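# Open all five laptop port doors fully

## Task

Swing every one of the laptop's five port doors open to its full extent.

## Robot and tools

Robot: two arms with five-fingered hands. left_arm carries a left hand and sits on the +y side; right_arm carries a right hand on the -y side. Arm names do not match the left and right of the camera pictures. Calibrated bases: left_arm (-0.014, +0.344, +0.016) m, right_arm (-0.012, -0.286, +0.036) m, both facing almost straight along +x. A camera stand is fixed behind the arms. Objects may occasionally get a small push from outside.

Scene frame: the origin is at table-top height, halfway between the nominal bases. +x points out over the table, +z points up. All reported poses, and the axes of all offsets, use this frame.

Hand point: a point 0.05 m in front of the palm and 0.15 m from the wrist face along the fingers. Its +z runs along the straight fingers and its +y points out of the palm. On the right hand, +x runs across the palm away from the thumb; on the left hand, +x runs toward the thumb. Straight fingertips reach 0.06 to 0.07 m past the point, with their centre lines 0.06 m toward -y. A wrist bracket on the little-finger side can collide with things. The arms track commands loosely. They often rest 1 to 3 cm (sometimes 5 cm) short of the command, usually lower. Each control step limits a commanded turn to 40 degrees from the current orientation. A small turn can shift the hand point noticeably.

One row is 28 numbers, each in [-1, 1], always for both arms:
- left_arm: dx, dy, dz, rx, ry, rz.
- left hand: little, ring, middle, index, thumb_bend, thumb_turn, force_limit, speed.
- The same 14 numbers for right_arm and its hand.

Pose numbers are offsets from that arm's Hand target as it stood when the action or move began. They are not absolute poses, and they do not build on the previous row. In dx, dy, dz, 1.0 is 0.6 m. rx, ry, rz form a single rotation vector where 1.0 is 180 degrees, turning about the Hand target's position. Sending six zeros re-requests the current Hand target. Sending the same offset again moves the arm further.

Hand numbers are absolute targets, not offsets. For fingers and thumb_bend, +1 is straight and -1 is curled. For thumb_turn, +1 puts the thumb beside the palm and -1 puts it opposite the fingers. force_limit runs linearly from about 0 N at -1 to 10 N at +1 (15 N for the two thumb motors). speed rises from near zero at -1 to full at +0.48 and stays full up to +1. No value means "unchanged". To keep a hand as it is, repeat the eight hand numbers of the last row actually run for it. If none has run yet, send its hand_measured plus hand_force_limit and hand_speed. For gentle closing, use speed -0.94 or lower. A motor only starts when its target changes by at least 0.002.

Tools:
- execute_actions(actions, cameras). actions is a list of actions. Each action is a table of up to 15 rows, and each row is one 1/30 s step. A table shorter than 15 rows holds its last row to fill the rest. cameras lists camera names, ["all"], or []. If cameras is omitted, images are shown only when actions is empty. Results also list end_effector_position at some steps.
- move(target, speed, blend, blocking, cameras). target is one 28-number row, or a list of up to 15 rows. Every row in the list is offset from the same starting Hand targets. The hand points travel in straight lines and arrive together, with a cap of 10 s. speed is in m/s per arm path, 0.002 to 4.3, default 0.25; rotation is limited to twice that in rad/s. Give one speed, or one per target. blend, in m, rounds the corners of a list; 0 stops at each target. blocking=false returns after about 0.5 s while the move keeps running. Moves do not avoid obstacles or the other arm. Plan paths around each arm's own base, not close past it.
- wait(seconds 0 to 10, cameras): lets time pass while the last commands hold.
- stop(cameras): brakes a running move.
- zoom_image(camera "cam_high" or "cam_low", region [x0, y0, x1, y1] in pixels, at most 504 by 504): gives a closer look at the newest image.
- show_instructions(): shows the reference pages.
- finished_scene(scene 1): ends the scene permanently.

Cameras: cam_high and cam_low, each 896x504.

Result lines:
- Per arm: end_effector_position (m), end_effector_quat_wxyz, Hand target (the last command after clipping; the next offsets start from it), joint positions, velocities and torques.
- Joint velocities may be omitted when they are within noise. Torques include the arm's weight, so they do not cleanly indicate contact.
- Per hand: hand_measured, hand_stopped_by (moving, target, force, stalled or fault) and hand_load_n (positive when something pushes a finger open), each in motor order, plus hand_force_limit and hand_speed.
- A move adds a "move:" line giving the ending (done, off_target, moving, held, fault) and any limits (paced = the sent pose was clipped; held = steps were withheld). Neither done nor off_target tells you whether there was contact.
- MOTOR HOT warns of overheating. At 100 °C the arm goes limp for 30 to 60 s or more. Heat builds from loads, long stretched reach, or pushing at unreachable poses.

Avoid:
- Fast contact, and targets set far beyond a surface. Both press harder.
- Striking fixed or heavy objects.
- Any collision or squeeze between the two hands.
- Too much force on the fingers.
- Knocking things off the table.
- Arm stops of any kind.
To release a push, command the target back past the hand point. The doors must stay open once the robot lets go.

Each tool is called after "Emit:" by a JSON object that holds its "fn" and its "kwargs", one argument or row to a line.

Reference images:

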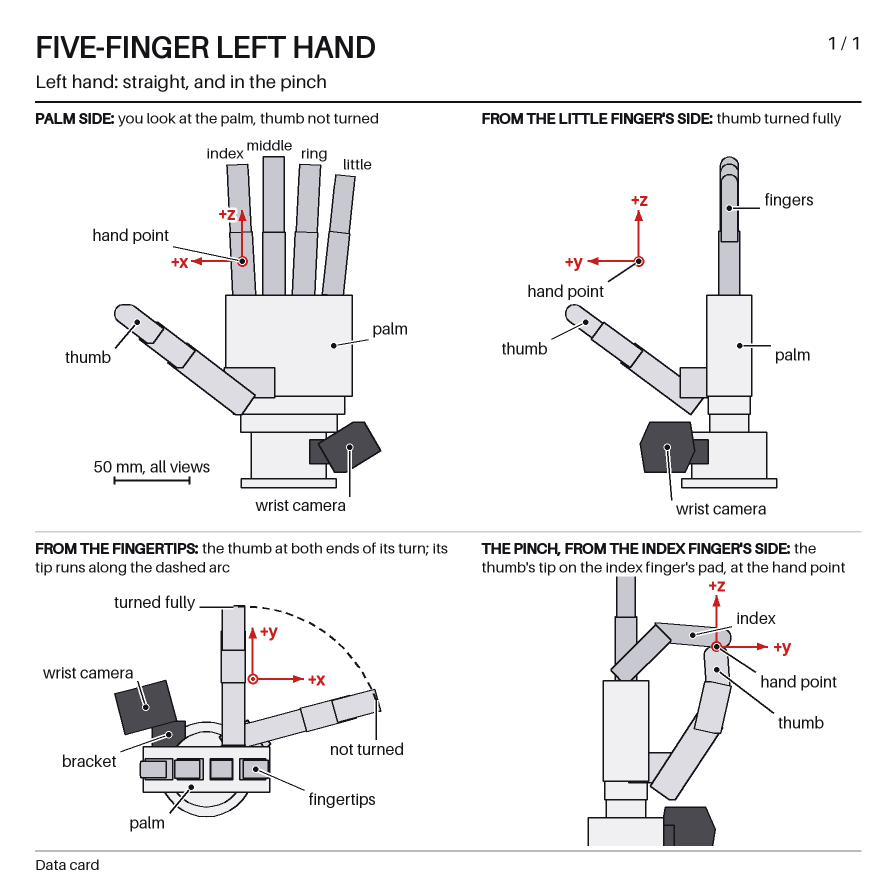

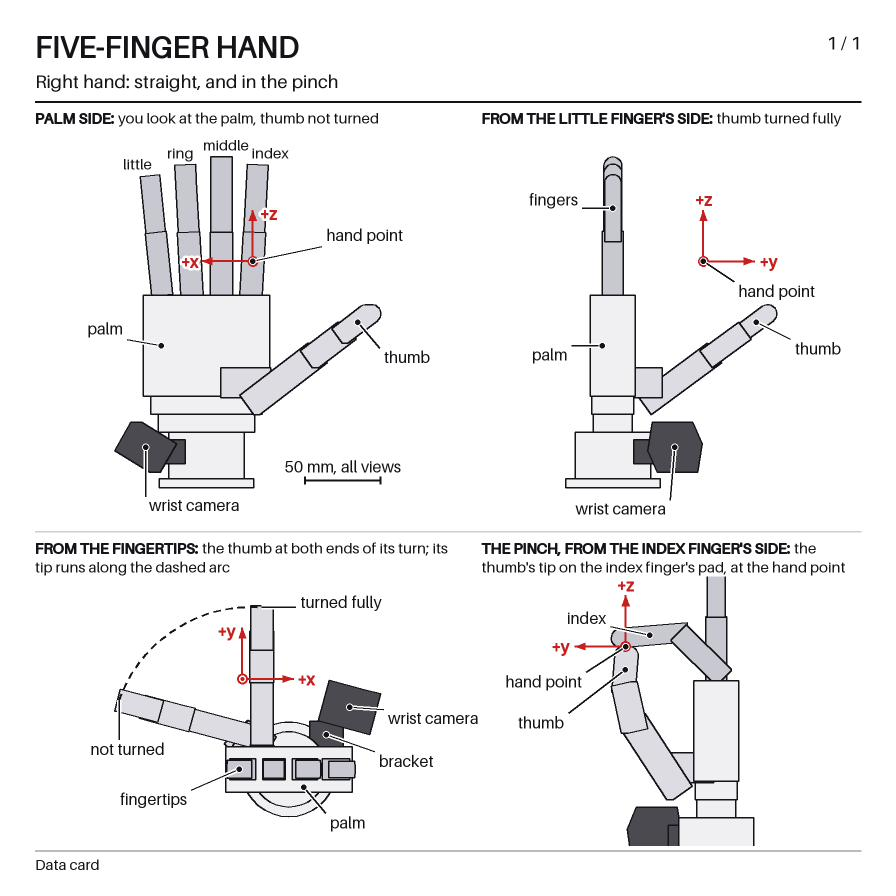

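## Session

Emit:
{"fn": "execute_actions", "kwargs": {
  "actions": [],
  "cameras": ["all"]
}}

Scene clock: 0.00 s.
left_arm: end_effector_position=(+0.6359, +0.4032, +0.2349) hand_measured=(+1.000, +1.000, +1.000, +1.000, +1.000, +1.000) hand_load_n=(+0.0, +0.0, +0.0, +0.0, +0.0, +0.0) hand_stopped_by=(target, target, target, target, target, target) hand_force_limit=0.00 hand_speed=-0.80 end_effector_quat_wxyz=(+0.648, +0.174, +0.731, -0.123) | right_arm: end_effector_position=(+0.2338, -0.4839, +0.3743) hand_measured=(+1.000, +1.000, +1.000, +1.000, +1.000, +1.000) hand_load_n=(+0.0, +0.0, +0.0, +0.0, +0.0, +0.0) hand_stopped_by=(target, target, target, target, target, target) hand_force_limit=0.00 hand_speed=-0.80 end_effector_quat_wxyz=(+0.359, -0.219, +0.694, -0.585)
Joint positions: left_arm=[0.155 1.544 0.906 0.481 0.593 1.706] | right_arm=[-0.969 0.321 0.56 -0.3 -0.253 0.229]
Joint velocities: within noise
Joint torques (N m): no reading
Heat: left arm: hottest waist 28 °C; right arm: hottest elbow 27 °C.
Hand target: left_arm +0.6419, +0.4043, +0.2471; +0.656, +0.177, +0.724, -0.119 | right_arm +0.2336, -0.4836, +0.3929; +0.362, -0.219, +0.682, -0.596

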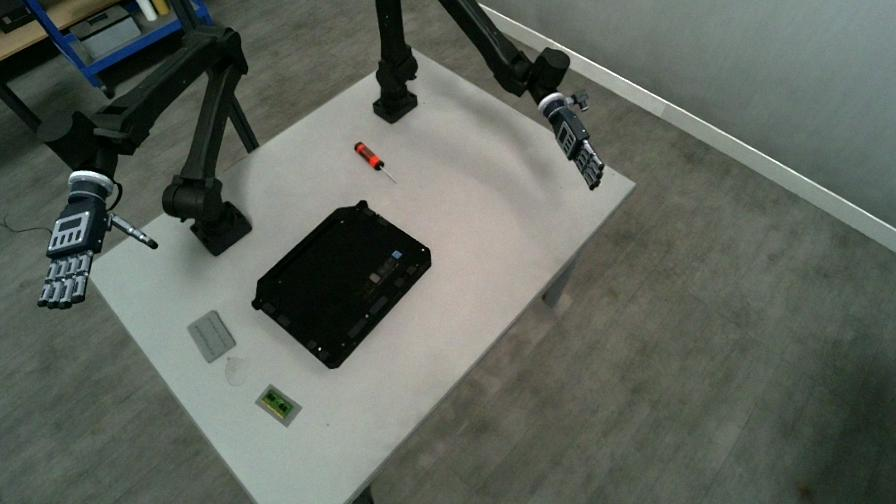

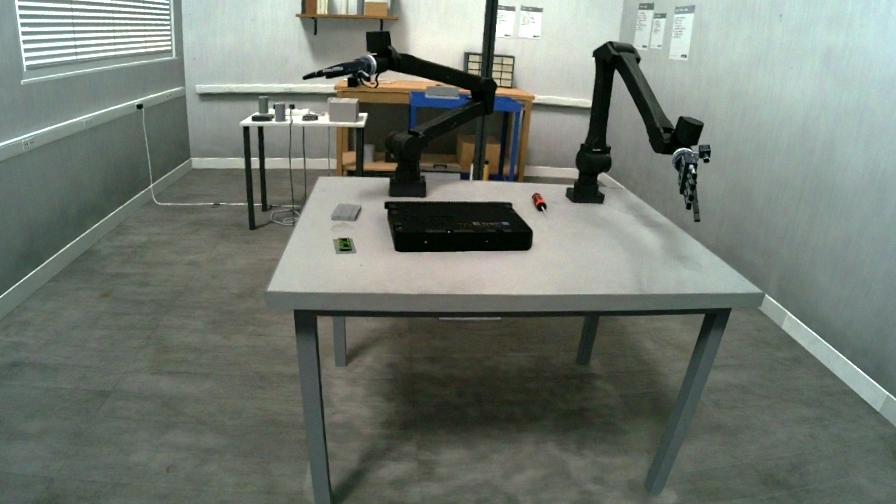

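Emit:
{"fn": "zoom_image", "kwargs": {
  "camera": "cam_high",
  "region": [240, 190, 440, 380]
}}

Emit:
{"fn": "zoom_image", "kwargs": {
  "camera": "cam_low",
  "region": [370, 185, 550, 265]
}}

Emit:
{"fn": "zoom_image", "kwargs": {
  "camera": "cam_high",
  "region": [300, 240, 440, 380]
}}

Emit:
{"fn": "zoom_image", "kwargs": {
  "camera": "cam_high",
  "region": [240, 190, 380, 330]
}}

Scaled by 2.520 from the camera's 896x504 image, which has a finer 1280x720 frame.

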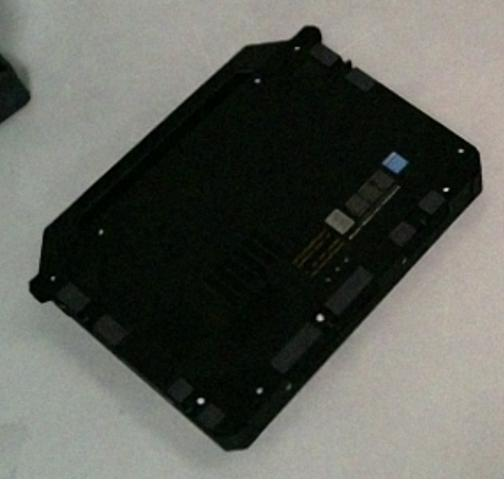

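Scaled by 2.800 from the camera's 896x504 image, which has a finer 1280x720 frame.

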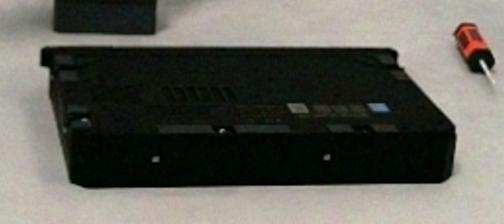

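Scaled by 3.600 from the camera's 896x504 image, which has a finer 1280x720 frame.

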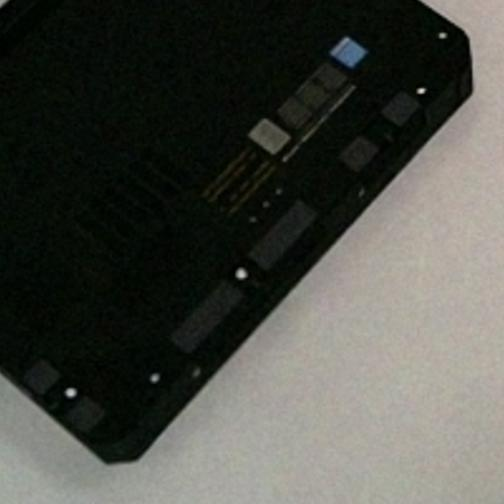

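Scaled by 3.600 from the camera's 896x504 image, which has a finer 1280x720 frame.

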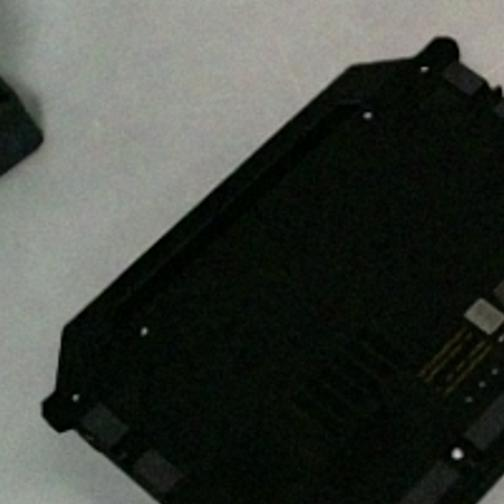

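Emit:
{"fn": "zoom_image", "kwargs": {
  "camera": "cam_low",
  "region": [380, 195, 460, 255]
}}

Emit:
{"fn": "zoom_image", "kwargs": {
  "camera": "cam_low",
  "region": [455, 195, 535, 255]
}}

Emit:
{"fn": "zoom_image", "kwargs": {
  "camera": "cam_high",
  "region": [245, 280, 345, 380]
}}

Emit:
{"fn": "zoom_image", "kwargs": {
  "camera": "cam_high",
  "region": [345, 190, 445, 290]
}}

Scaled by 6.300 from the camera's 896x504 image, which has a finer 1280x720 frame.

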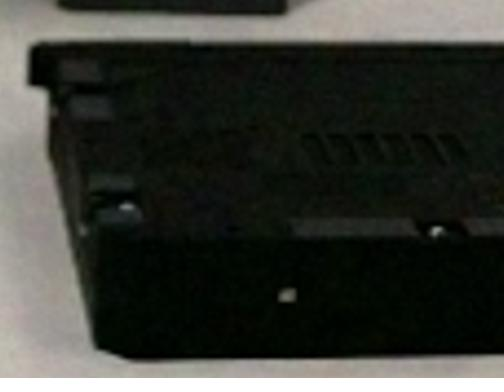

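Scaled by 6.300 from the camera's 896x504 image, which has a finer 1280x720 frame.

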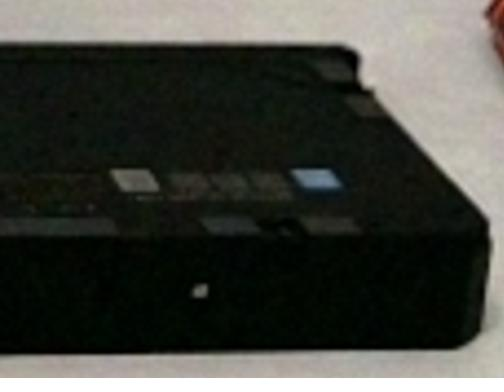

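Scaled by 5.040 from the camera's 896x504 image, which has a finer 1280x720 frame.

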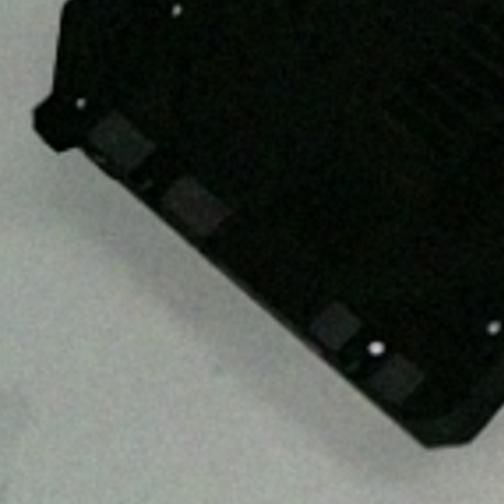

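Scaled by 5.040 from the camera's 896x504 image, which has a finer 1280x720 frame.

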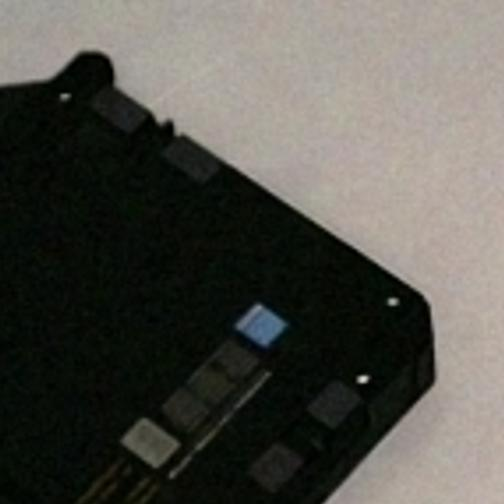

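Emit:
{"fn": "move", "kwargs": {
  "target": [-0.15, -0.35, 0.17, -0.15, 0.22, 0.26, 1, 1, 1, 1, 1, 1, 0, 0, 0,0,0,0,0,0,1,1,1,1,1,1,0,0],
  "speed": 0.2,
  "cameras": ["all"]
}}

Scene clock: 246.47 s.
left_arm: end_effector_position=(+0.5433, +0.2041, +0.3374) hand_measured=(+1.000, +1.000, +1.000, +1.000, +1.000, +1.000) hand_load_n=(+0.0, +0.0, +0.0, +0.0, +0.0, +0.0) hand_stopped_by=(target, target, target, target, target, target) hand_force_limit=0.00 hand_speed=0.00 end_effector_quat_wxyz=(+0.390, -0.314, +0.863, -0.056) | right_arm: end_effector_position=(+0.2338, -0.4839, +0.3743) hand_measured=(+1.000, +1.000, +1.000, +1.000, +1.000, +1.000) hand_load_n=(+0.0, +0.0, +0.0, +0.0, +0.0, -0.5) hand_stopped_by=(target, target, target, target, target, target) hand_force_limit=0.00 hand_speed=0.00 end_effector_quat_wxyz=(+0.359, -0.219, +0.694, -0.585)
Joint positions: left_arm=[-0.424 1.538 1.644 -0.964 -0.427 0.632] | right_arm=[-0.969 0.321 0.56 -0.3 -0.253 0.229]
Joint torques (N m): left_arm=[-1.26 -13.22 10.99 1.35 -0.42 -0.15] | right_arm=[0.97 1.14 11.48 2 -0.1 -0.05]
Heat: left arm: hottest elbow 35 °C; right arm: hottest elbow 34 °C.
Hand target: left_arm +0.5519, +0.1944, +0.3490; +0.397, -0.316, +0.859, -0.065 | right_arm +0.2336, -0.4836, +0.3929; +0.362, -0.219, +0.682, -0.596
Off the commanded pose: left_arm 0.018 m, 1 deg | right_arm 0.019 m, 2 deg.
move: off_target (left_arm, right_arm)

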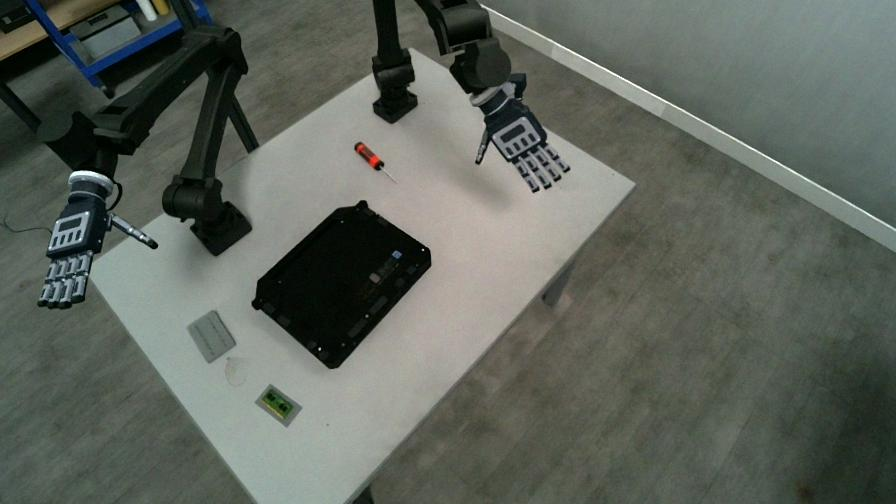

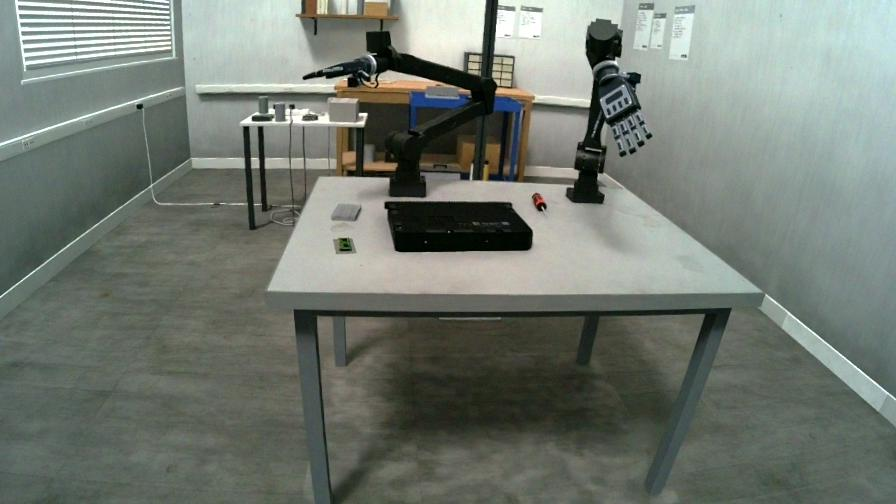

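Emit:
{"fn": "move", "kwargs": {
  "target": [-0.1365, -0.424, -0.215, -0.1587, 0.2209, 0.2596, 1, 1, 1, 1, 1, 1, 0, 0, 0.3607,0.2727,-0.2548,0.4256,0.2585,-0.1564,1,1,1,1,1,1,0,0],
  "speed": 0.25,
  "cameras": ["all"]
}}

Scene clock: 284.53 s.
left_arm: end_effector_position=(+0.4669, -0.0484, +0.2172) hand_measured=(+1.000, +1.000, +1.000, +1.000, +1.000, +1.000) hand_load_n=(+0.0, +0.0, +0.0, +0.0, +0.0, +0.0) hand_stopped_by=(target, target, target, target, target, target) hand_force_limit=0.00 hand_speed=0.00 end_effector_quat_wxyz=(+0.000, +0.709, -0.706, +0.004) | right_arm: end_effector_position=(+0.4363, -0.3215, +0.2252) hand_measured=(+1.000, +1.000, +1.000, +1.000, +1.000, +1.000) hand_load_n=(+0.0, +0.0, +0.0, +0.0, +0.0, +0.0) hand_stopped_by=(target, target, target, target, target, target) hand_force_limit=0.00 hand_speed=0.00 end_effector_quat_wxyz=(-0.014, +0.001, +1.000, +0.002)
Joint positions: left_arm=[-0.609 2.091 2.207 -1.679 0.002 -0.591] | right_arm=[-0.225 1.488 1.341 -1.452 0.002 1.35]
Joint torques (N m): left_arm=[-1.67 -21.07 9.68 0.13 0.2 -0.15] | right_arm=[1.9 -10.52 11.71 0.02 -0.17 -0.02]
Heat: left arm: hottest elbow 36 °C; right arm: hottest elbow 35 °C.
Hand target: left_arm +0.4699, -0.0600, +0.2199; +0.001, +0.707, -0.707, +0.000 | right_arm +0.4499, -0.3199, +0.2400; +0.000, +0.000, +1.000, +0.000
Off the commanded pose: left_arm 0.012 m, 1 deg | right_arm 0.020 m, 2 deg.
joint sent to its limit (left arm) — joint 4 (wrist pitch), lower limit. The joint targets still meet the commanded pose.
move: off_target (left_arm, right_arm)

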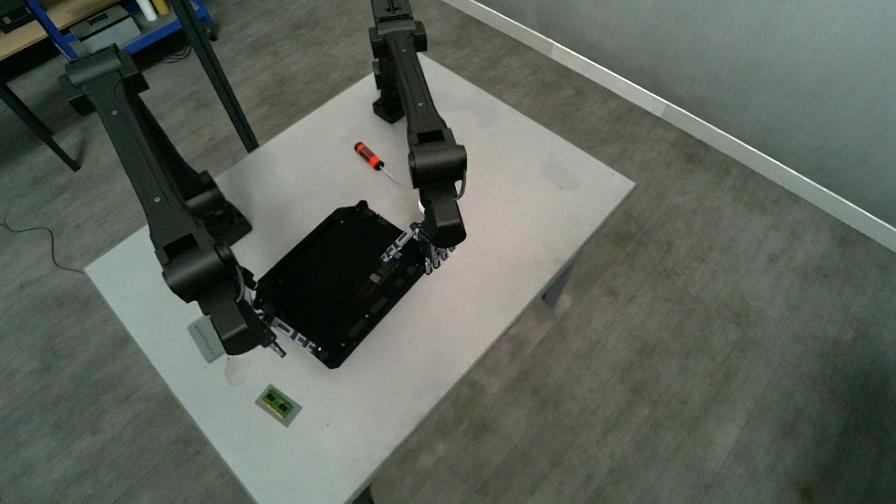

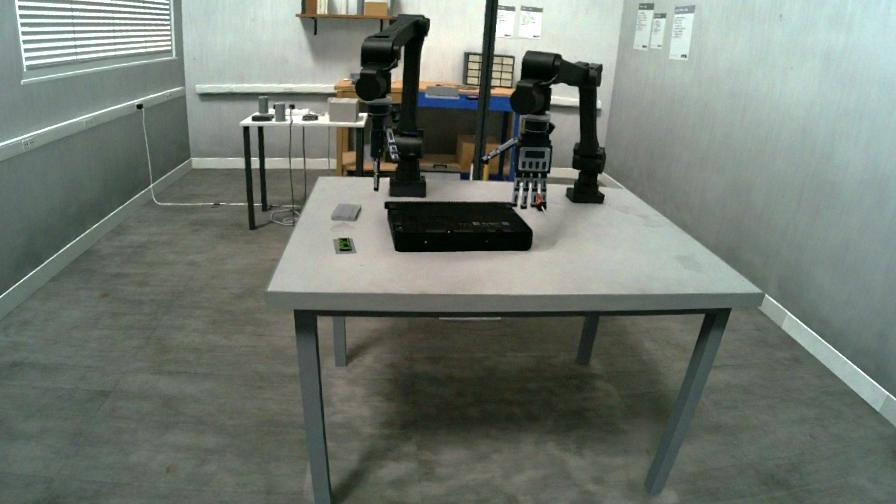

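Emit:
{"fn": "zoom_image", "kwargs": {
  "camera": "cam_high",
  "region": [220, 200, 480, 380]
}}

Emit:
{"fn": "zoom_image", "kwargs": {
  "camera": "cam_low",
  "region": [350, 90, 610, 270]
}}

Scaled by 1.938 from the camera's 896x504 image, which has a finer 1280x720 frame.

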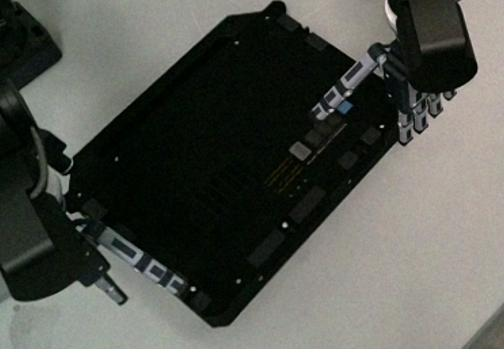

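Scaled by 1.938 from the camera's 896x504 image, which has a finer 1280x720 frame.

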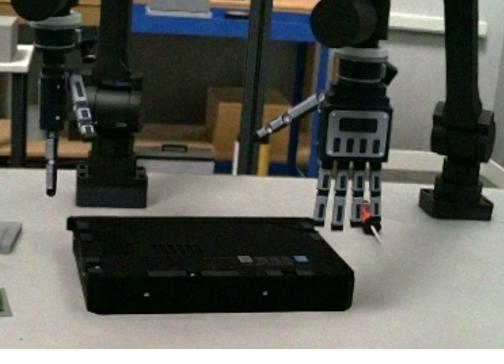

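Emit:
{"fn": "move", "kwargs": {
  "target": [0, 0, -0.2, 0,0,0, 1, 1, 1, 1, 1, 1, 0, 0, 0,0,-0.2333,0,0,0,1,1,1,1,1,1,0,0],
  "speed": 0.12,
  "cameras": ["all"]
}}

Emit:
{"fn": "zoom_image", "kwargs": {
  "camera": "cam_high",
  "region": [220, 200, 480, 380]
}}

Emit:
{"fn": "zoom_image", "kwargs": {
  "camera": "cam_low",
  "region": [350, 90, 610, 270]
}}

Scene clock: 309.30 s.
left_arm: end_effector_position=(+0.4721, -0.0519, +0.1104) hand_measured=(+1.000, +1.000, +1.000, +1.000, +1.000, +1.000) hand_load_n=(+0.0, +0.0, +0.0, +0.0, +0.0, +0.0) hand_stopped_by=(target, target, target, target, target, target) hand_force_limit=0.00 hand_speed=0.00 end_effector_quat_wxyz=(+0.001, +0.709, -0.705, +0.003) | right_arm: end_effector_position=(+0.4457, -0.3236, +0.1027) hand_measured=(+1.000, +1.000, +1.000, +1.000, +1.000, +1.000) hand_load_n=(+0.0, +0.0, +0.0, +0.0, +0.0, +0.0) hand_stopped_by=(target, target, target, target, target, target) hand_force_limit=0.00 hand_speed=0.00 end_effector_quat_wxyz=(-0.003, +0.002, +1.000, +0.000)
Joint positions: left_arm=[-0.609 2.12 1.975 -1.421 0.002 -0.592] | right_arm=[-0.225 1.595 1.126 -1.107 0.002 1.351]
Joint torques (N m): left_arm=[-0.91 -21.48 6.79 1.02 0.09 -0.15] | right_arm=[1.73 -10.52 6.98 0.84 -0.12 0.01]
Heat: left arm: hottest elbow 39 °C; right arm: hottest elbow 34 °C.
Hand target: left_arm +0.4700, -0.0601, +0.0999; +0.001, +0.707, -0.707, +0.000 | right_arm +0.4501, -0.3199, +0.0999; +0.000, +0.000, +1.000, +0.000
Off the commanded pose: left_arm 0.013 m, 0 deg | right_arm 0.006 m, 0 deg.
move: off_target (left_arm)

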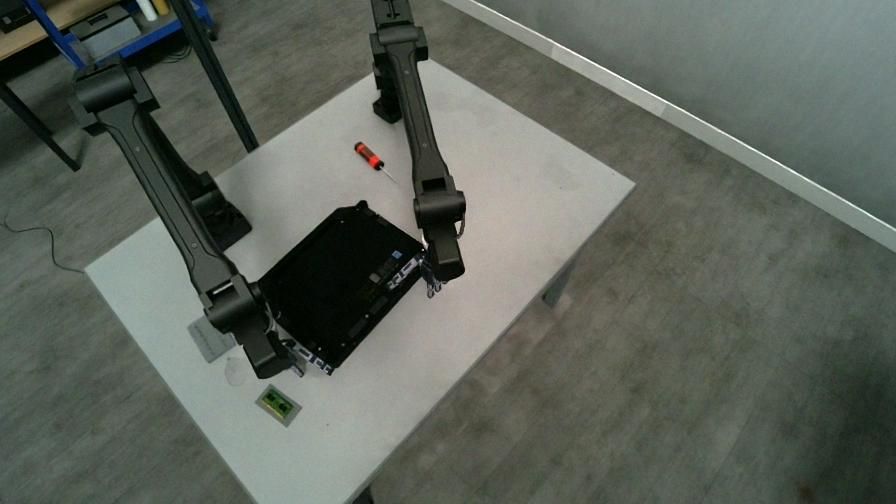

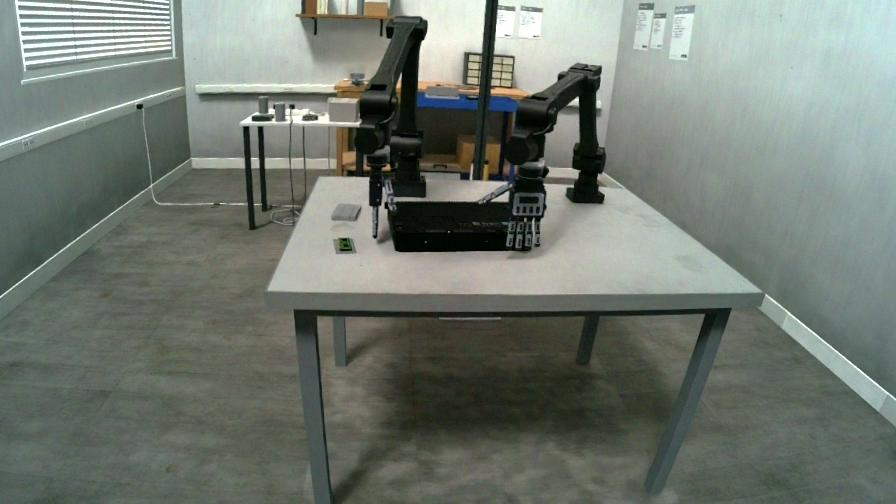

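Scaled by 1.938 from the camera's 896x504 image, which has a finer 1280x720 frame.

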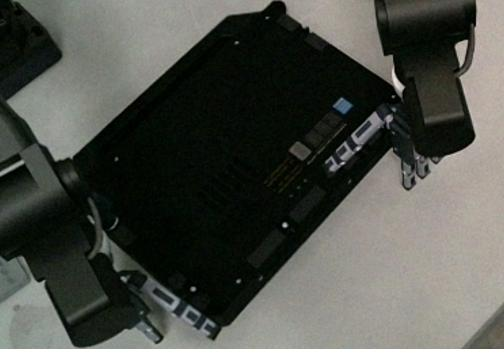

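Scaled by 1.938 from the camera's 896x504 image, which has a finer 1280x720 frame.

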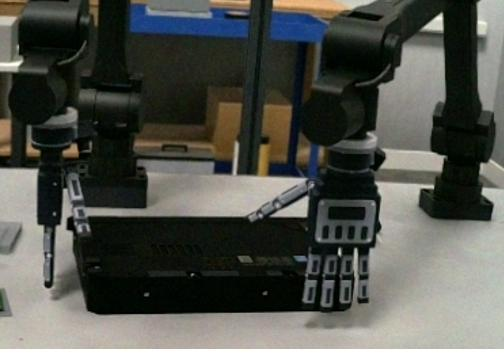

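Emit:
{"fn": "move", "kwargs": {
  "target": [-0.0333, -0.025, -0.045, 0,0,0, 1, 1, 1, 1, 1, 1, 0, 0, 0.025,0.0167,-0.02,0,0,0,1,1,1,1,1,1,0,0],
  "speed": 0.1,
  "cameras": ["all"]
}}

Emit:
{"fn": "zoom_image", "kwargs": {
  "camera": "cam_low",
  "region": [350, 130, 570, 270]
}}

Scene clock: 345.80 s.
left_arm: end_effector_position=(+0.4541, -0.0696, +0.0826) hand_measured=(+1.000, +1.000, +1.000, +1.000, +1.000, +1.000) hand_load_n=(+0.0, +0.0, +0.0, +0.0, +0.0, +0.5) hand_stopped_by=(target, target, target, target, target, target) hand_force_limit=0.00 hand_speed=0.00 end_effector_quat_wxyz=(+0.000, +0.707, -0.707, +0.004) | right_arm: end_effector_position=(+0.4515, -0.3115, +0.0854) hand_measured=(+1.000, +1.000, +1.000, +1.000, +1.000, +1.000) hand_load_n=(+0.0, +0.0, +0.0, +0.0, +0.0, +0.0) hand_stopped_by=(target, target, target, target, target, target) hand_force_limit=0.00 hand_speed=0.00 end_effector_quat_wxyz=(-0.011, +0.001, +1.000, +0.001)
Joint positions: left_arm=[-0.648 2.12 1.902 -1.344 0.001 -0.626] | right_arm=[-0.195 1.636 1.126 -1.084 0.002 1.379]
Joint torques (N m): left_arm=[-1.96 -21.83 6.05 0.91 0.15 -0.18] | right_arm=[1.14 -10.75 8.58 0.87 -0.18 -0.05]
Heat: left arm: hottest elbow 34 °C; right arm: hottest elbow 33 °C.
Hand target: left_arm +0.4499, -0.0752, +0.0730; +0.001, +0.707, -0.707, +0.000 | right_arm +0.4651, -0.3098, +0.0880; +0.000, +0.000, +1.000, +0.000
Off the commanded pose: left_arm 0.012 m, 0 deg | right_arm 0.014 m, 1 deg.
move: off_target (left_arm, right_arm)

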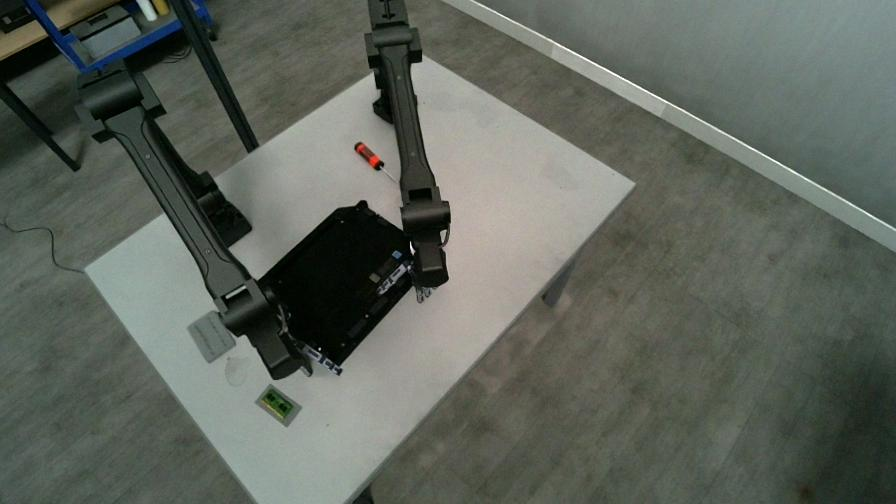

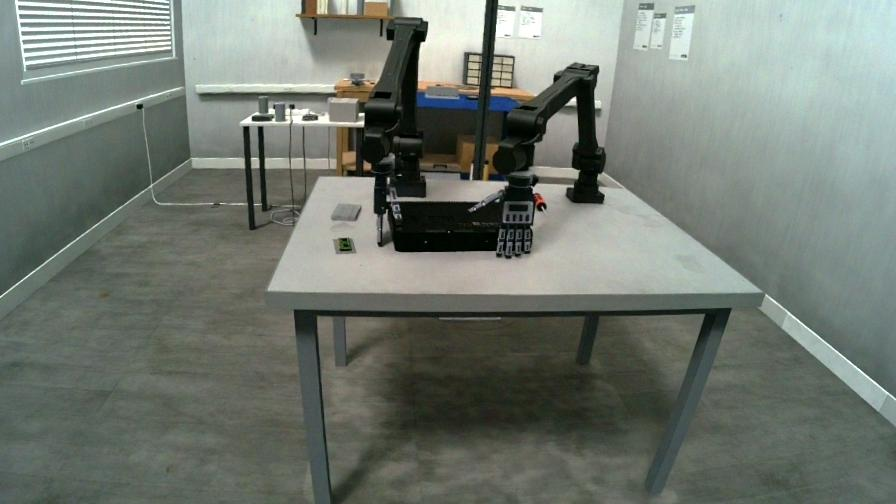

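Scaled by 2.291 from the camera's 896x504 image, which has a finer 1280x720 frame.

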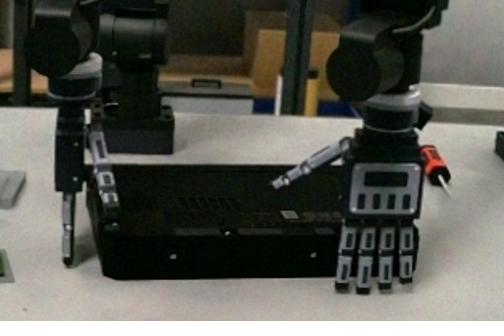

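Emit:
{"fn": "move", "kwargs": {
  "target": [
    [-0.0465, 0, 0, 0,0,0, 1, 1, 1, 1, 1, 1, 0, 0, 0.0083,0.045,0,0,0,0,1,1,1,1,1,1,0,0],
    [-0.1167, 0.0283, 0, 0,0,0.125, 1, 1, 1, 1, 1, 1, 0, 0, 0.0717,0.1333,0,0,0,0.125,1,1,1,1,1,1,0,0]
  ],
  "speed": 0.08,
  "blend": 0.02,
  "cameras": ["all"]
}}

Emit:
{"fn": "zoom_image", "kwargs": {
  "camera": "cam_low",
  "region": [350, 130, 570, 270]
}}

Emit:
{"fn": "zoom_image", "kwargs": {
  "camera": "cam_high",
  "region": [220, 200, 480, 380]
}}

Scene clock: 374.63 s.
left_arm: end_effector_position=(+0.3986, -0.0520, +0.0779) hand_measured=(+1.000, +1.000, +1.000, +1.000, +1.000, +1.000) hand_load_n=(+0.0, +0.0, +0.0, +0.0, +0.0, +0.0) hand_stopped_by=(target, target, target, target, target, target) hand_force_limit=0.00 hand_speed=0.00 end_effector_quat_wxyz=(-0.005, +0.831, -0.556, +0.015) | right_arm: end_effector_position=(+0.4951, -0.2446, +0.0869) hand_measured=(+1.000, +1.000, +1.000, +1.000, +1.000, +1.000) hand_load_n=(+0.0, -0.5, +0.0, +0.0, +0.0, +0.0) hand_stopped_by=(target, target, target, target, target, target) hand_force_limit=0.00 hand_speed=0.00 end_effector_quat_wxyz=(-0.006, -0.179, +0.984, -0.006)
Joint positions: left_arm=[-0.672 1.897 1.531 -1.177 -0.012 -1.041] | right_arm=[-0.046 1.762 1.302 -1.119 0.015 1.166]
Joint torques (N m): left_arm=[-2.49 -19.31 4.88 0.16 0.66 -0.28] | right_arm=[3.25 -11.16 10.21 0.31 -0.71 -0.16]
Heat: left arm: hottest elbow 33 °C; right arm: hottest elbow 33 °C.
Hand target: left_arm +0.3799, -0.0581, +0.0729; +0.001, +0.832, -0.555, +0.000 | right_arm +0.5080, -0.2297, +0.0879; +0.000, -0.195, +0.981, +0.000
Off the commanded pose: left_arm 0.020 m, 2 deg | right_arm 0.020 m, 2 deg.
move: off_target (left_arm, right_arm); blend cut to 0.0139 m at target 1

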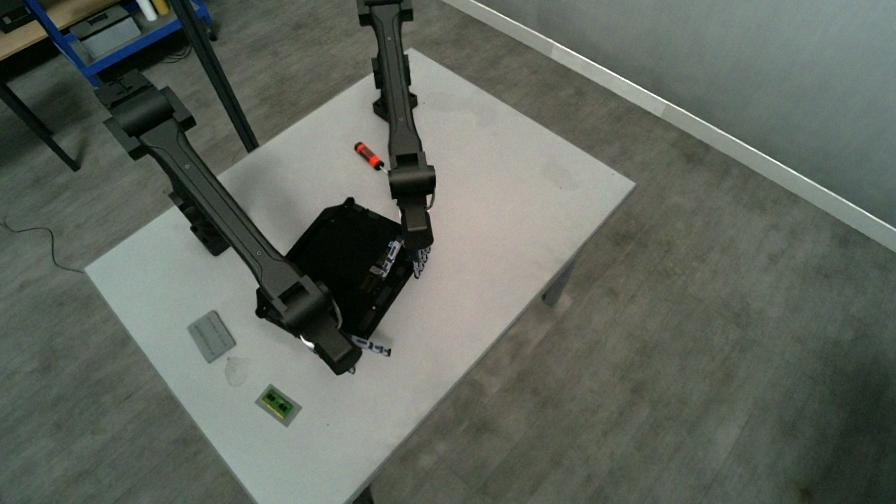

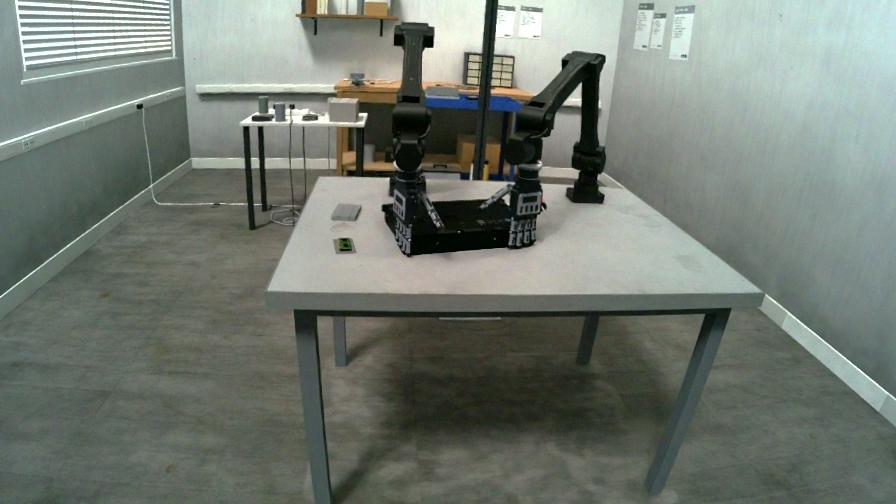

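Scaled by 2.291 from the camera's 896x504 image, which has a finer 1280x720 frame.

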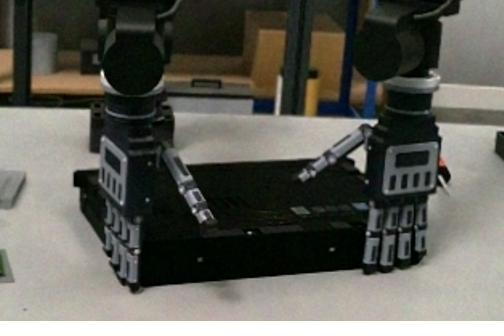

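Scaled by 1.938 from the camera's 896x504 image, which has a finer 1280x720 frame.

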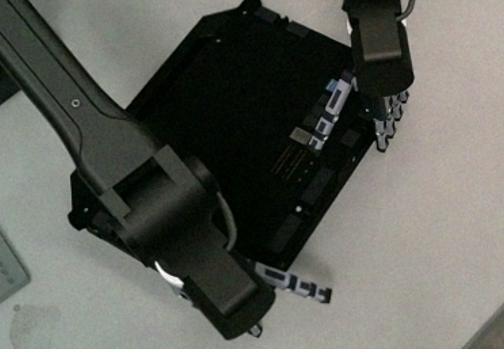

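Emit:
{"fn": "move", "kwargs": {
  "target": [-0.0867, -0.015, 0, 0,0,0.125, 1, 1, 1, 1, 1, 1, 0, 0, 0.0067,0.1245,0,0,0,0.125,1,1,1,1,1,1,0,0],
  "speed": 0.08,
  "cameras": ["all"]
}}

Emit:
{"fn": "zoom_image", "kwargs": {
  "camera": "cam_low",
  "region": [350, 130, 570, 270]
}}

Emit:
{"fn": "zoom_image", "kwargs": {
  "camera": "cam_high",
  "region": [220, 200, 480, 380]
}}

Scene clock: 390.40 s.
left_arm: end_effector_position=(+0.3526, -0.0418, +0.0750) hand_measured=(+1.000, +1.000, +1.000, +1.000, +1.000, +1.000) hand_load_n=(+0.5, +0.0, -0.5, +0.5, +0.0, +0.0) hand_stopped_by=(target, target, target, target, target, target) hand_force_limit=0.00 hand_speed=0.00 end_effector_quat_wxyz=(-0.015, +0.927, -0.374, +0.005) | right_arm: end_effector_position=(+0.5053, -0.1783, +0.0880) hand_measured=(+1.000, +1.000, +1.000, +1.000, +1.000, +1.000) hand_load_n=(+0.0, +0.5, +0.0, +0.0, +0.0, +0.0) hand_stopped_by=(target, target, target, target, target, target) hand_force_limit=0.00 hand_speed=0.00 end_effector_quat_wxyz=(-0.003, -0.363, +0.932, -0.009)
Joint positions: left_arm=[-0.727 1.75 1.312 -1.133 -0.033 -1.508] | right_arm=[0.086 1.843 1.422 -1.151 0.02 0.914]
Joint torques (N m): left_arm=[-5.54 -16.32 5.46 0.96 1.56 -0.39] | right_arm=[4.01 -12.34 10.09 0.09 -0.86 -0.12]
Heat: left arm: hottest elbow 32 °C; right arm: hottest elbow 33 °C.
Hand target: left_arm +0.3280, -0.0671, +0.0731; +0.001, +0.924, -0.382, +0.001 | right_arm +0.5120, -0.1552, +0.0879; +0.000, -0.382, +0.924, +0.000
Off the commanded pose: left_arm 0.035 m, 2 deg | right_arm 0.024 m, 3 deg.
move: off_target (left_arm, right_arm)

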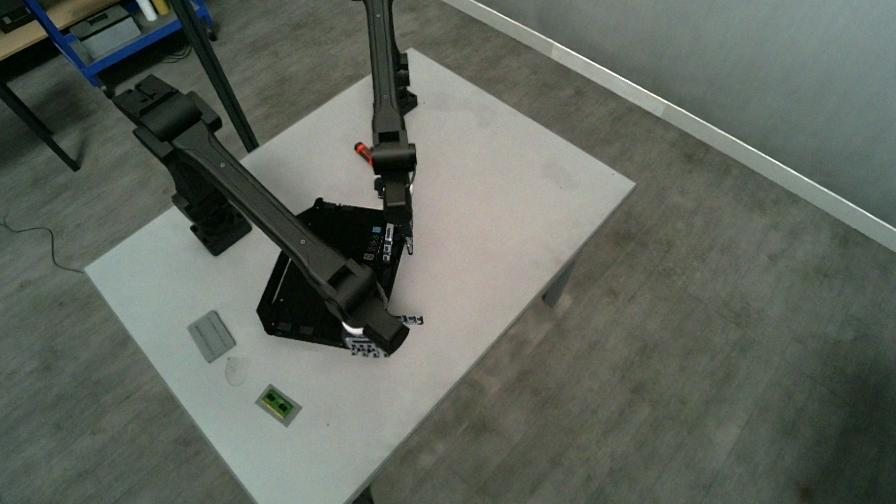

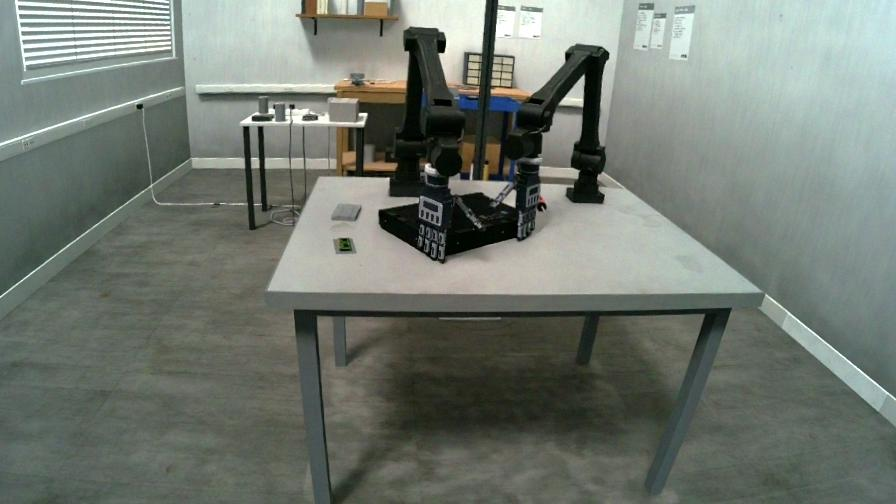

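Scaled by 2.291 from the camera's 896x504 image, which has a finer 1280x720 frame.

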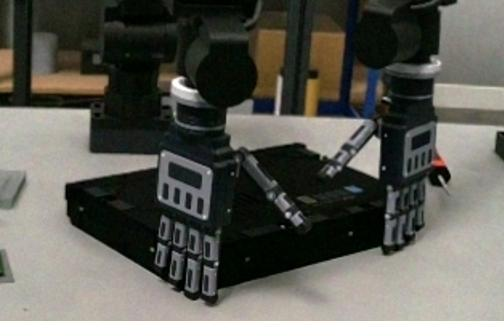

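Scaled by 1.938 from the camera's 896x504 image, which has a finer 1280x720 frame.

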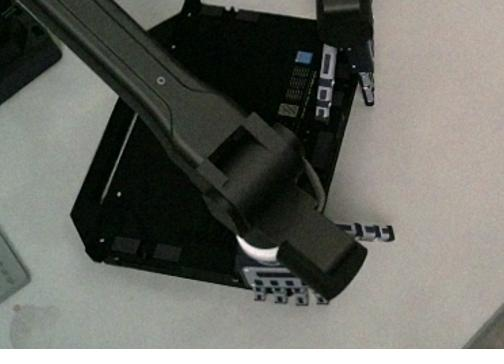

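Emit:
{"fn": "move", "kwargs": {
  "target": [-0.06, -0.0367, 0, 0,0,0.125, 1, 1, 1, 1, 1, 1, 0, 0, -0.0217,0.1,0,0,0,0.125,1,1,1,1,1,1,0,0],
  "speed": 0.08,
  "cameras": ["all"]
}}

Emit:
{"fn": "zoom_image", "kwargs": {
  "camera": "cam_low",
  "region": [350, 130, 570, 270]
}}

Emit:
{"fn": "zoom_image", "kwargs": {
  "camera": "cam_high",
  "region": [220, 200, 480, 380]
}}

Scene clock: 432.53 s.
left_arm: end_effector_position=(+0.3109, -0.0571, +0.0730) hand_measured=(+1.000, +1.000, +1.000, +1.000, +1.000, +1.000) hand_load_n=(+0.5, +0.0, +0.0, +0.0, +0.0, +0.0) hand_stopped_by=(target, target, target, target, target, target) hand_force_limit=0.00 hand_speed=0.00 end_effector_quat_wxyz=(-0.025, +0.981, -0.192, +0.001) | right_arm: end_effector_position=(+0.4936, -0.1040, +0.0896) hand_measured=(+1.000, +1.000, +1.000, +1.000, +1.000, +1.000) hand_load_n=(+0.0, +0.0, +0.0, +0.0, +0.0, +0.0) hand_stopped_by=(target, target, target, target, target, target) hand_force_limit=0.00 hand_speed=0.00 end_effector_quat_wxyz=(+0.002, -0.548, +0.836, -0.005)
Joint positions: left_arm=[-0.845 1.673 1.206 -1.131 -0.041 -2.007] | right_arm=[0.234 1.901 1.512 -1.176 0.008 0.646]
Joint torques (N m): left_arm=[-5.42 -13.74 6.19 1.58 1.98 -0.56] | right_arm=[1.85 -13.45 10.21 -0.12 -0.36 -0.14]
Heat: left arm: hottest elbow 31 °C; right arm: hottest elbow 35 °C.
Hand target: left_arm +0.2919, -0.0893, +0.0730; +0.001, +0.981, -0.195, +0.001 | right_arm +0.4990, -0.0950, +0.0880; +0.000, -0.555, +0.832, +0.000
Off the commanded pose: left_arm 0.037 m, 3 deg | right_arm 0.011 m, 1 deg.
move: off_target (left_arm, right_arm)

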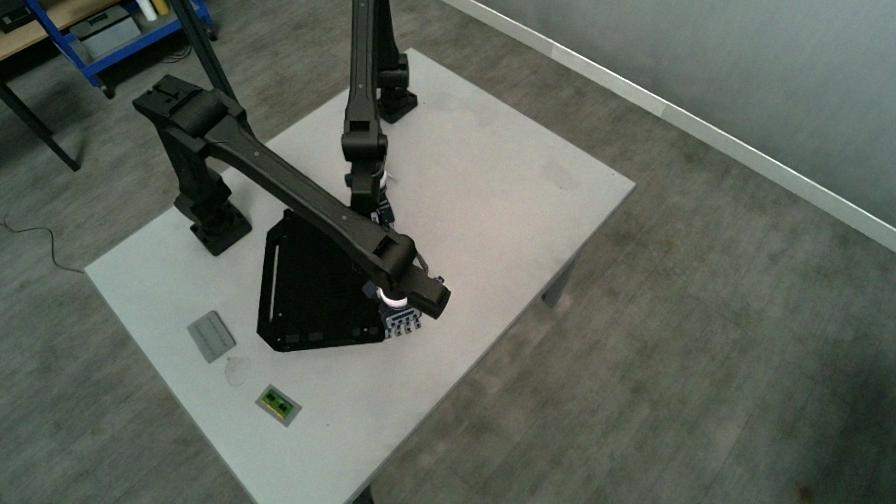

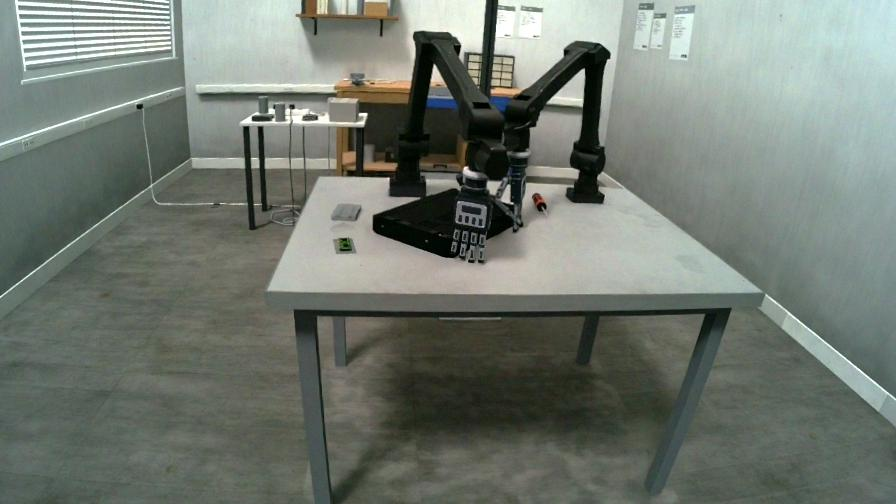

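Scaled by 2.291 from the camera's 896x504 image, which has a finer 1280x720 frame.

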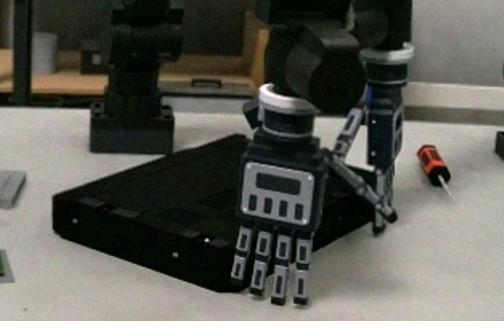

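Scaled by 1.938 from the camera's 896x504 image, which has a finer 1280x720 frame.

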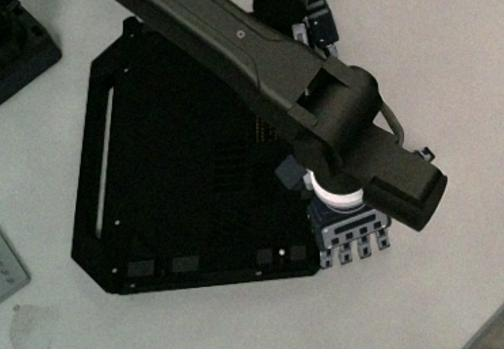

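Emit:
{"fn": "zoom_image", "kwargs": {
  "camera": "cam_low",
  "region": [366, 185, 466, 262]
}}

Emit:
{"fn": "zoom_image", "kwargs": {
  "camera": "cam_high",
  "region": [250, 300, 390, 360]
}}

Scaled by 5.040 from the camera's 896x504 image, which has a finer 1280x720 frame.

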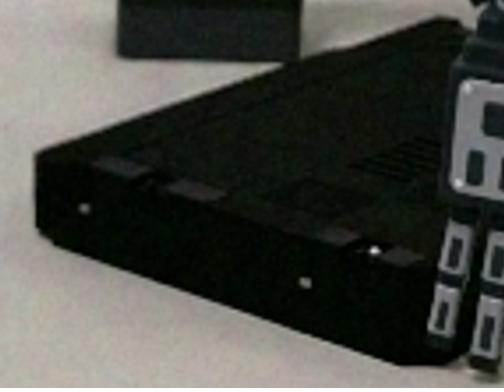

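Scaled by 3.600 from the camera's 896x504 image, which has a finer 1280x720 frame.

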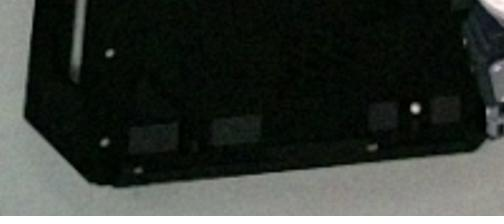

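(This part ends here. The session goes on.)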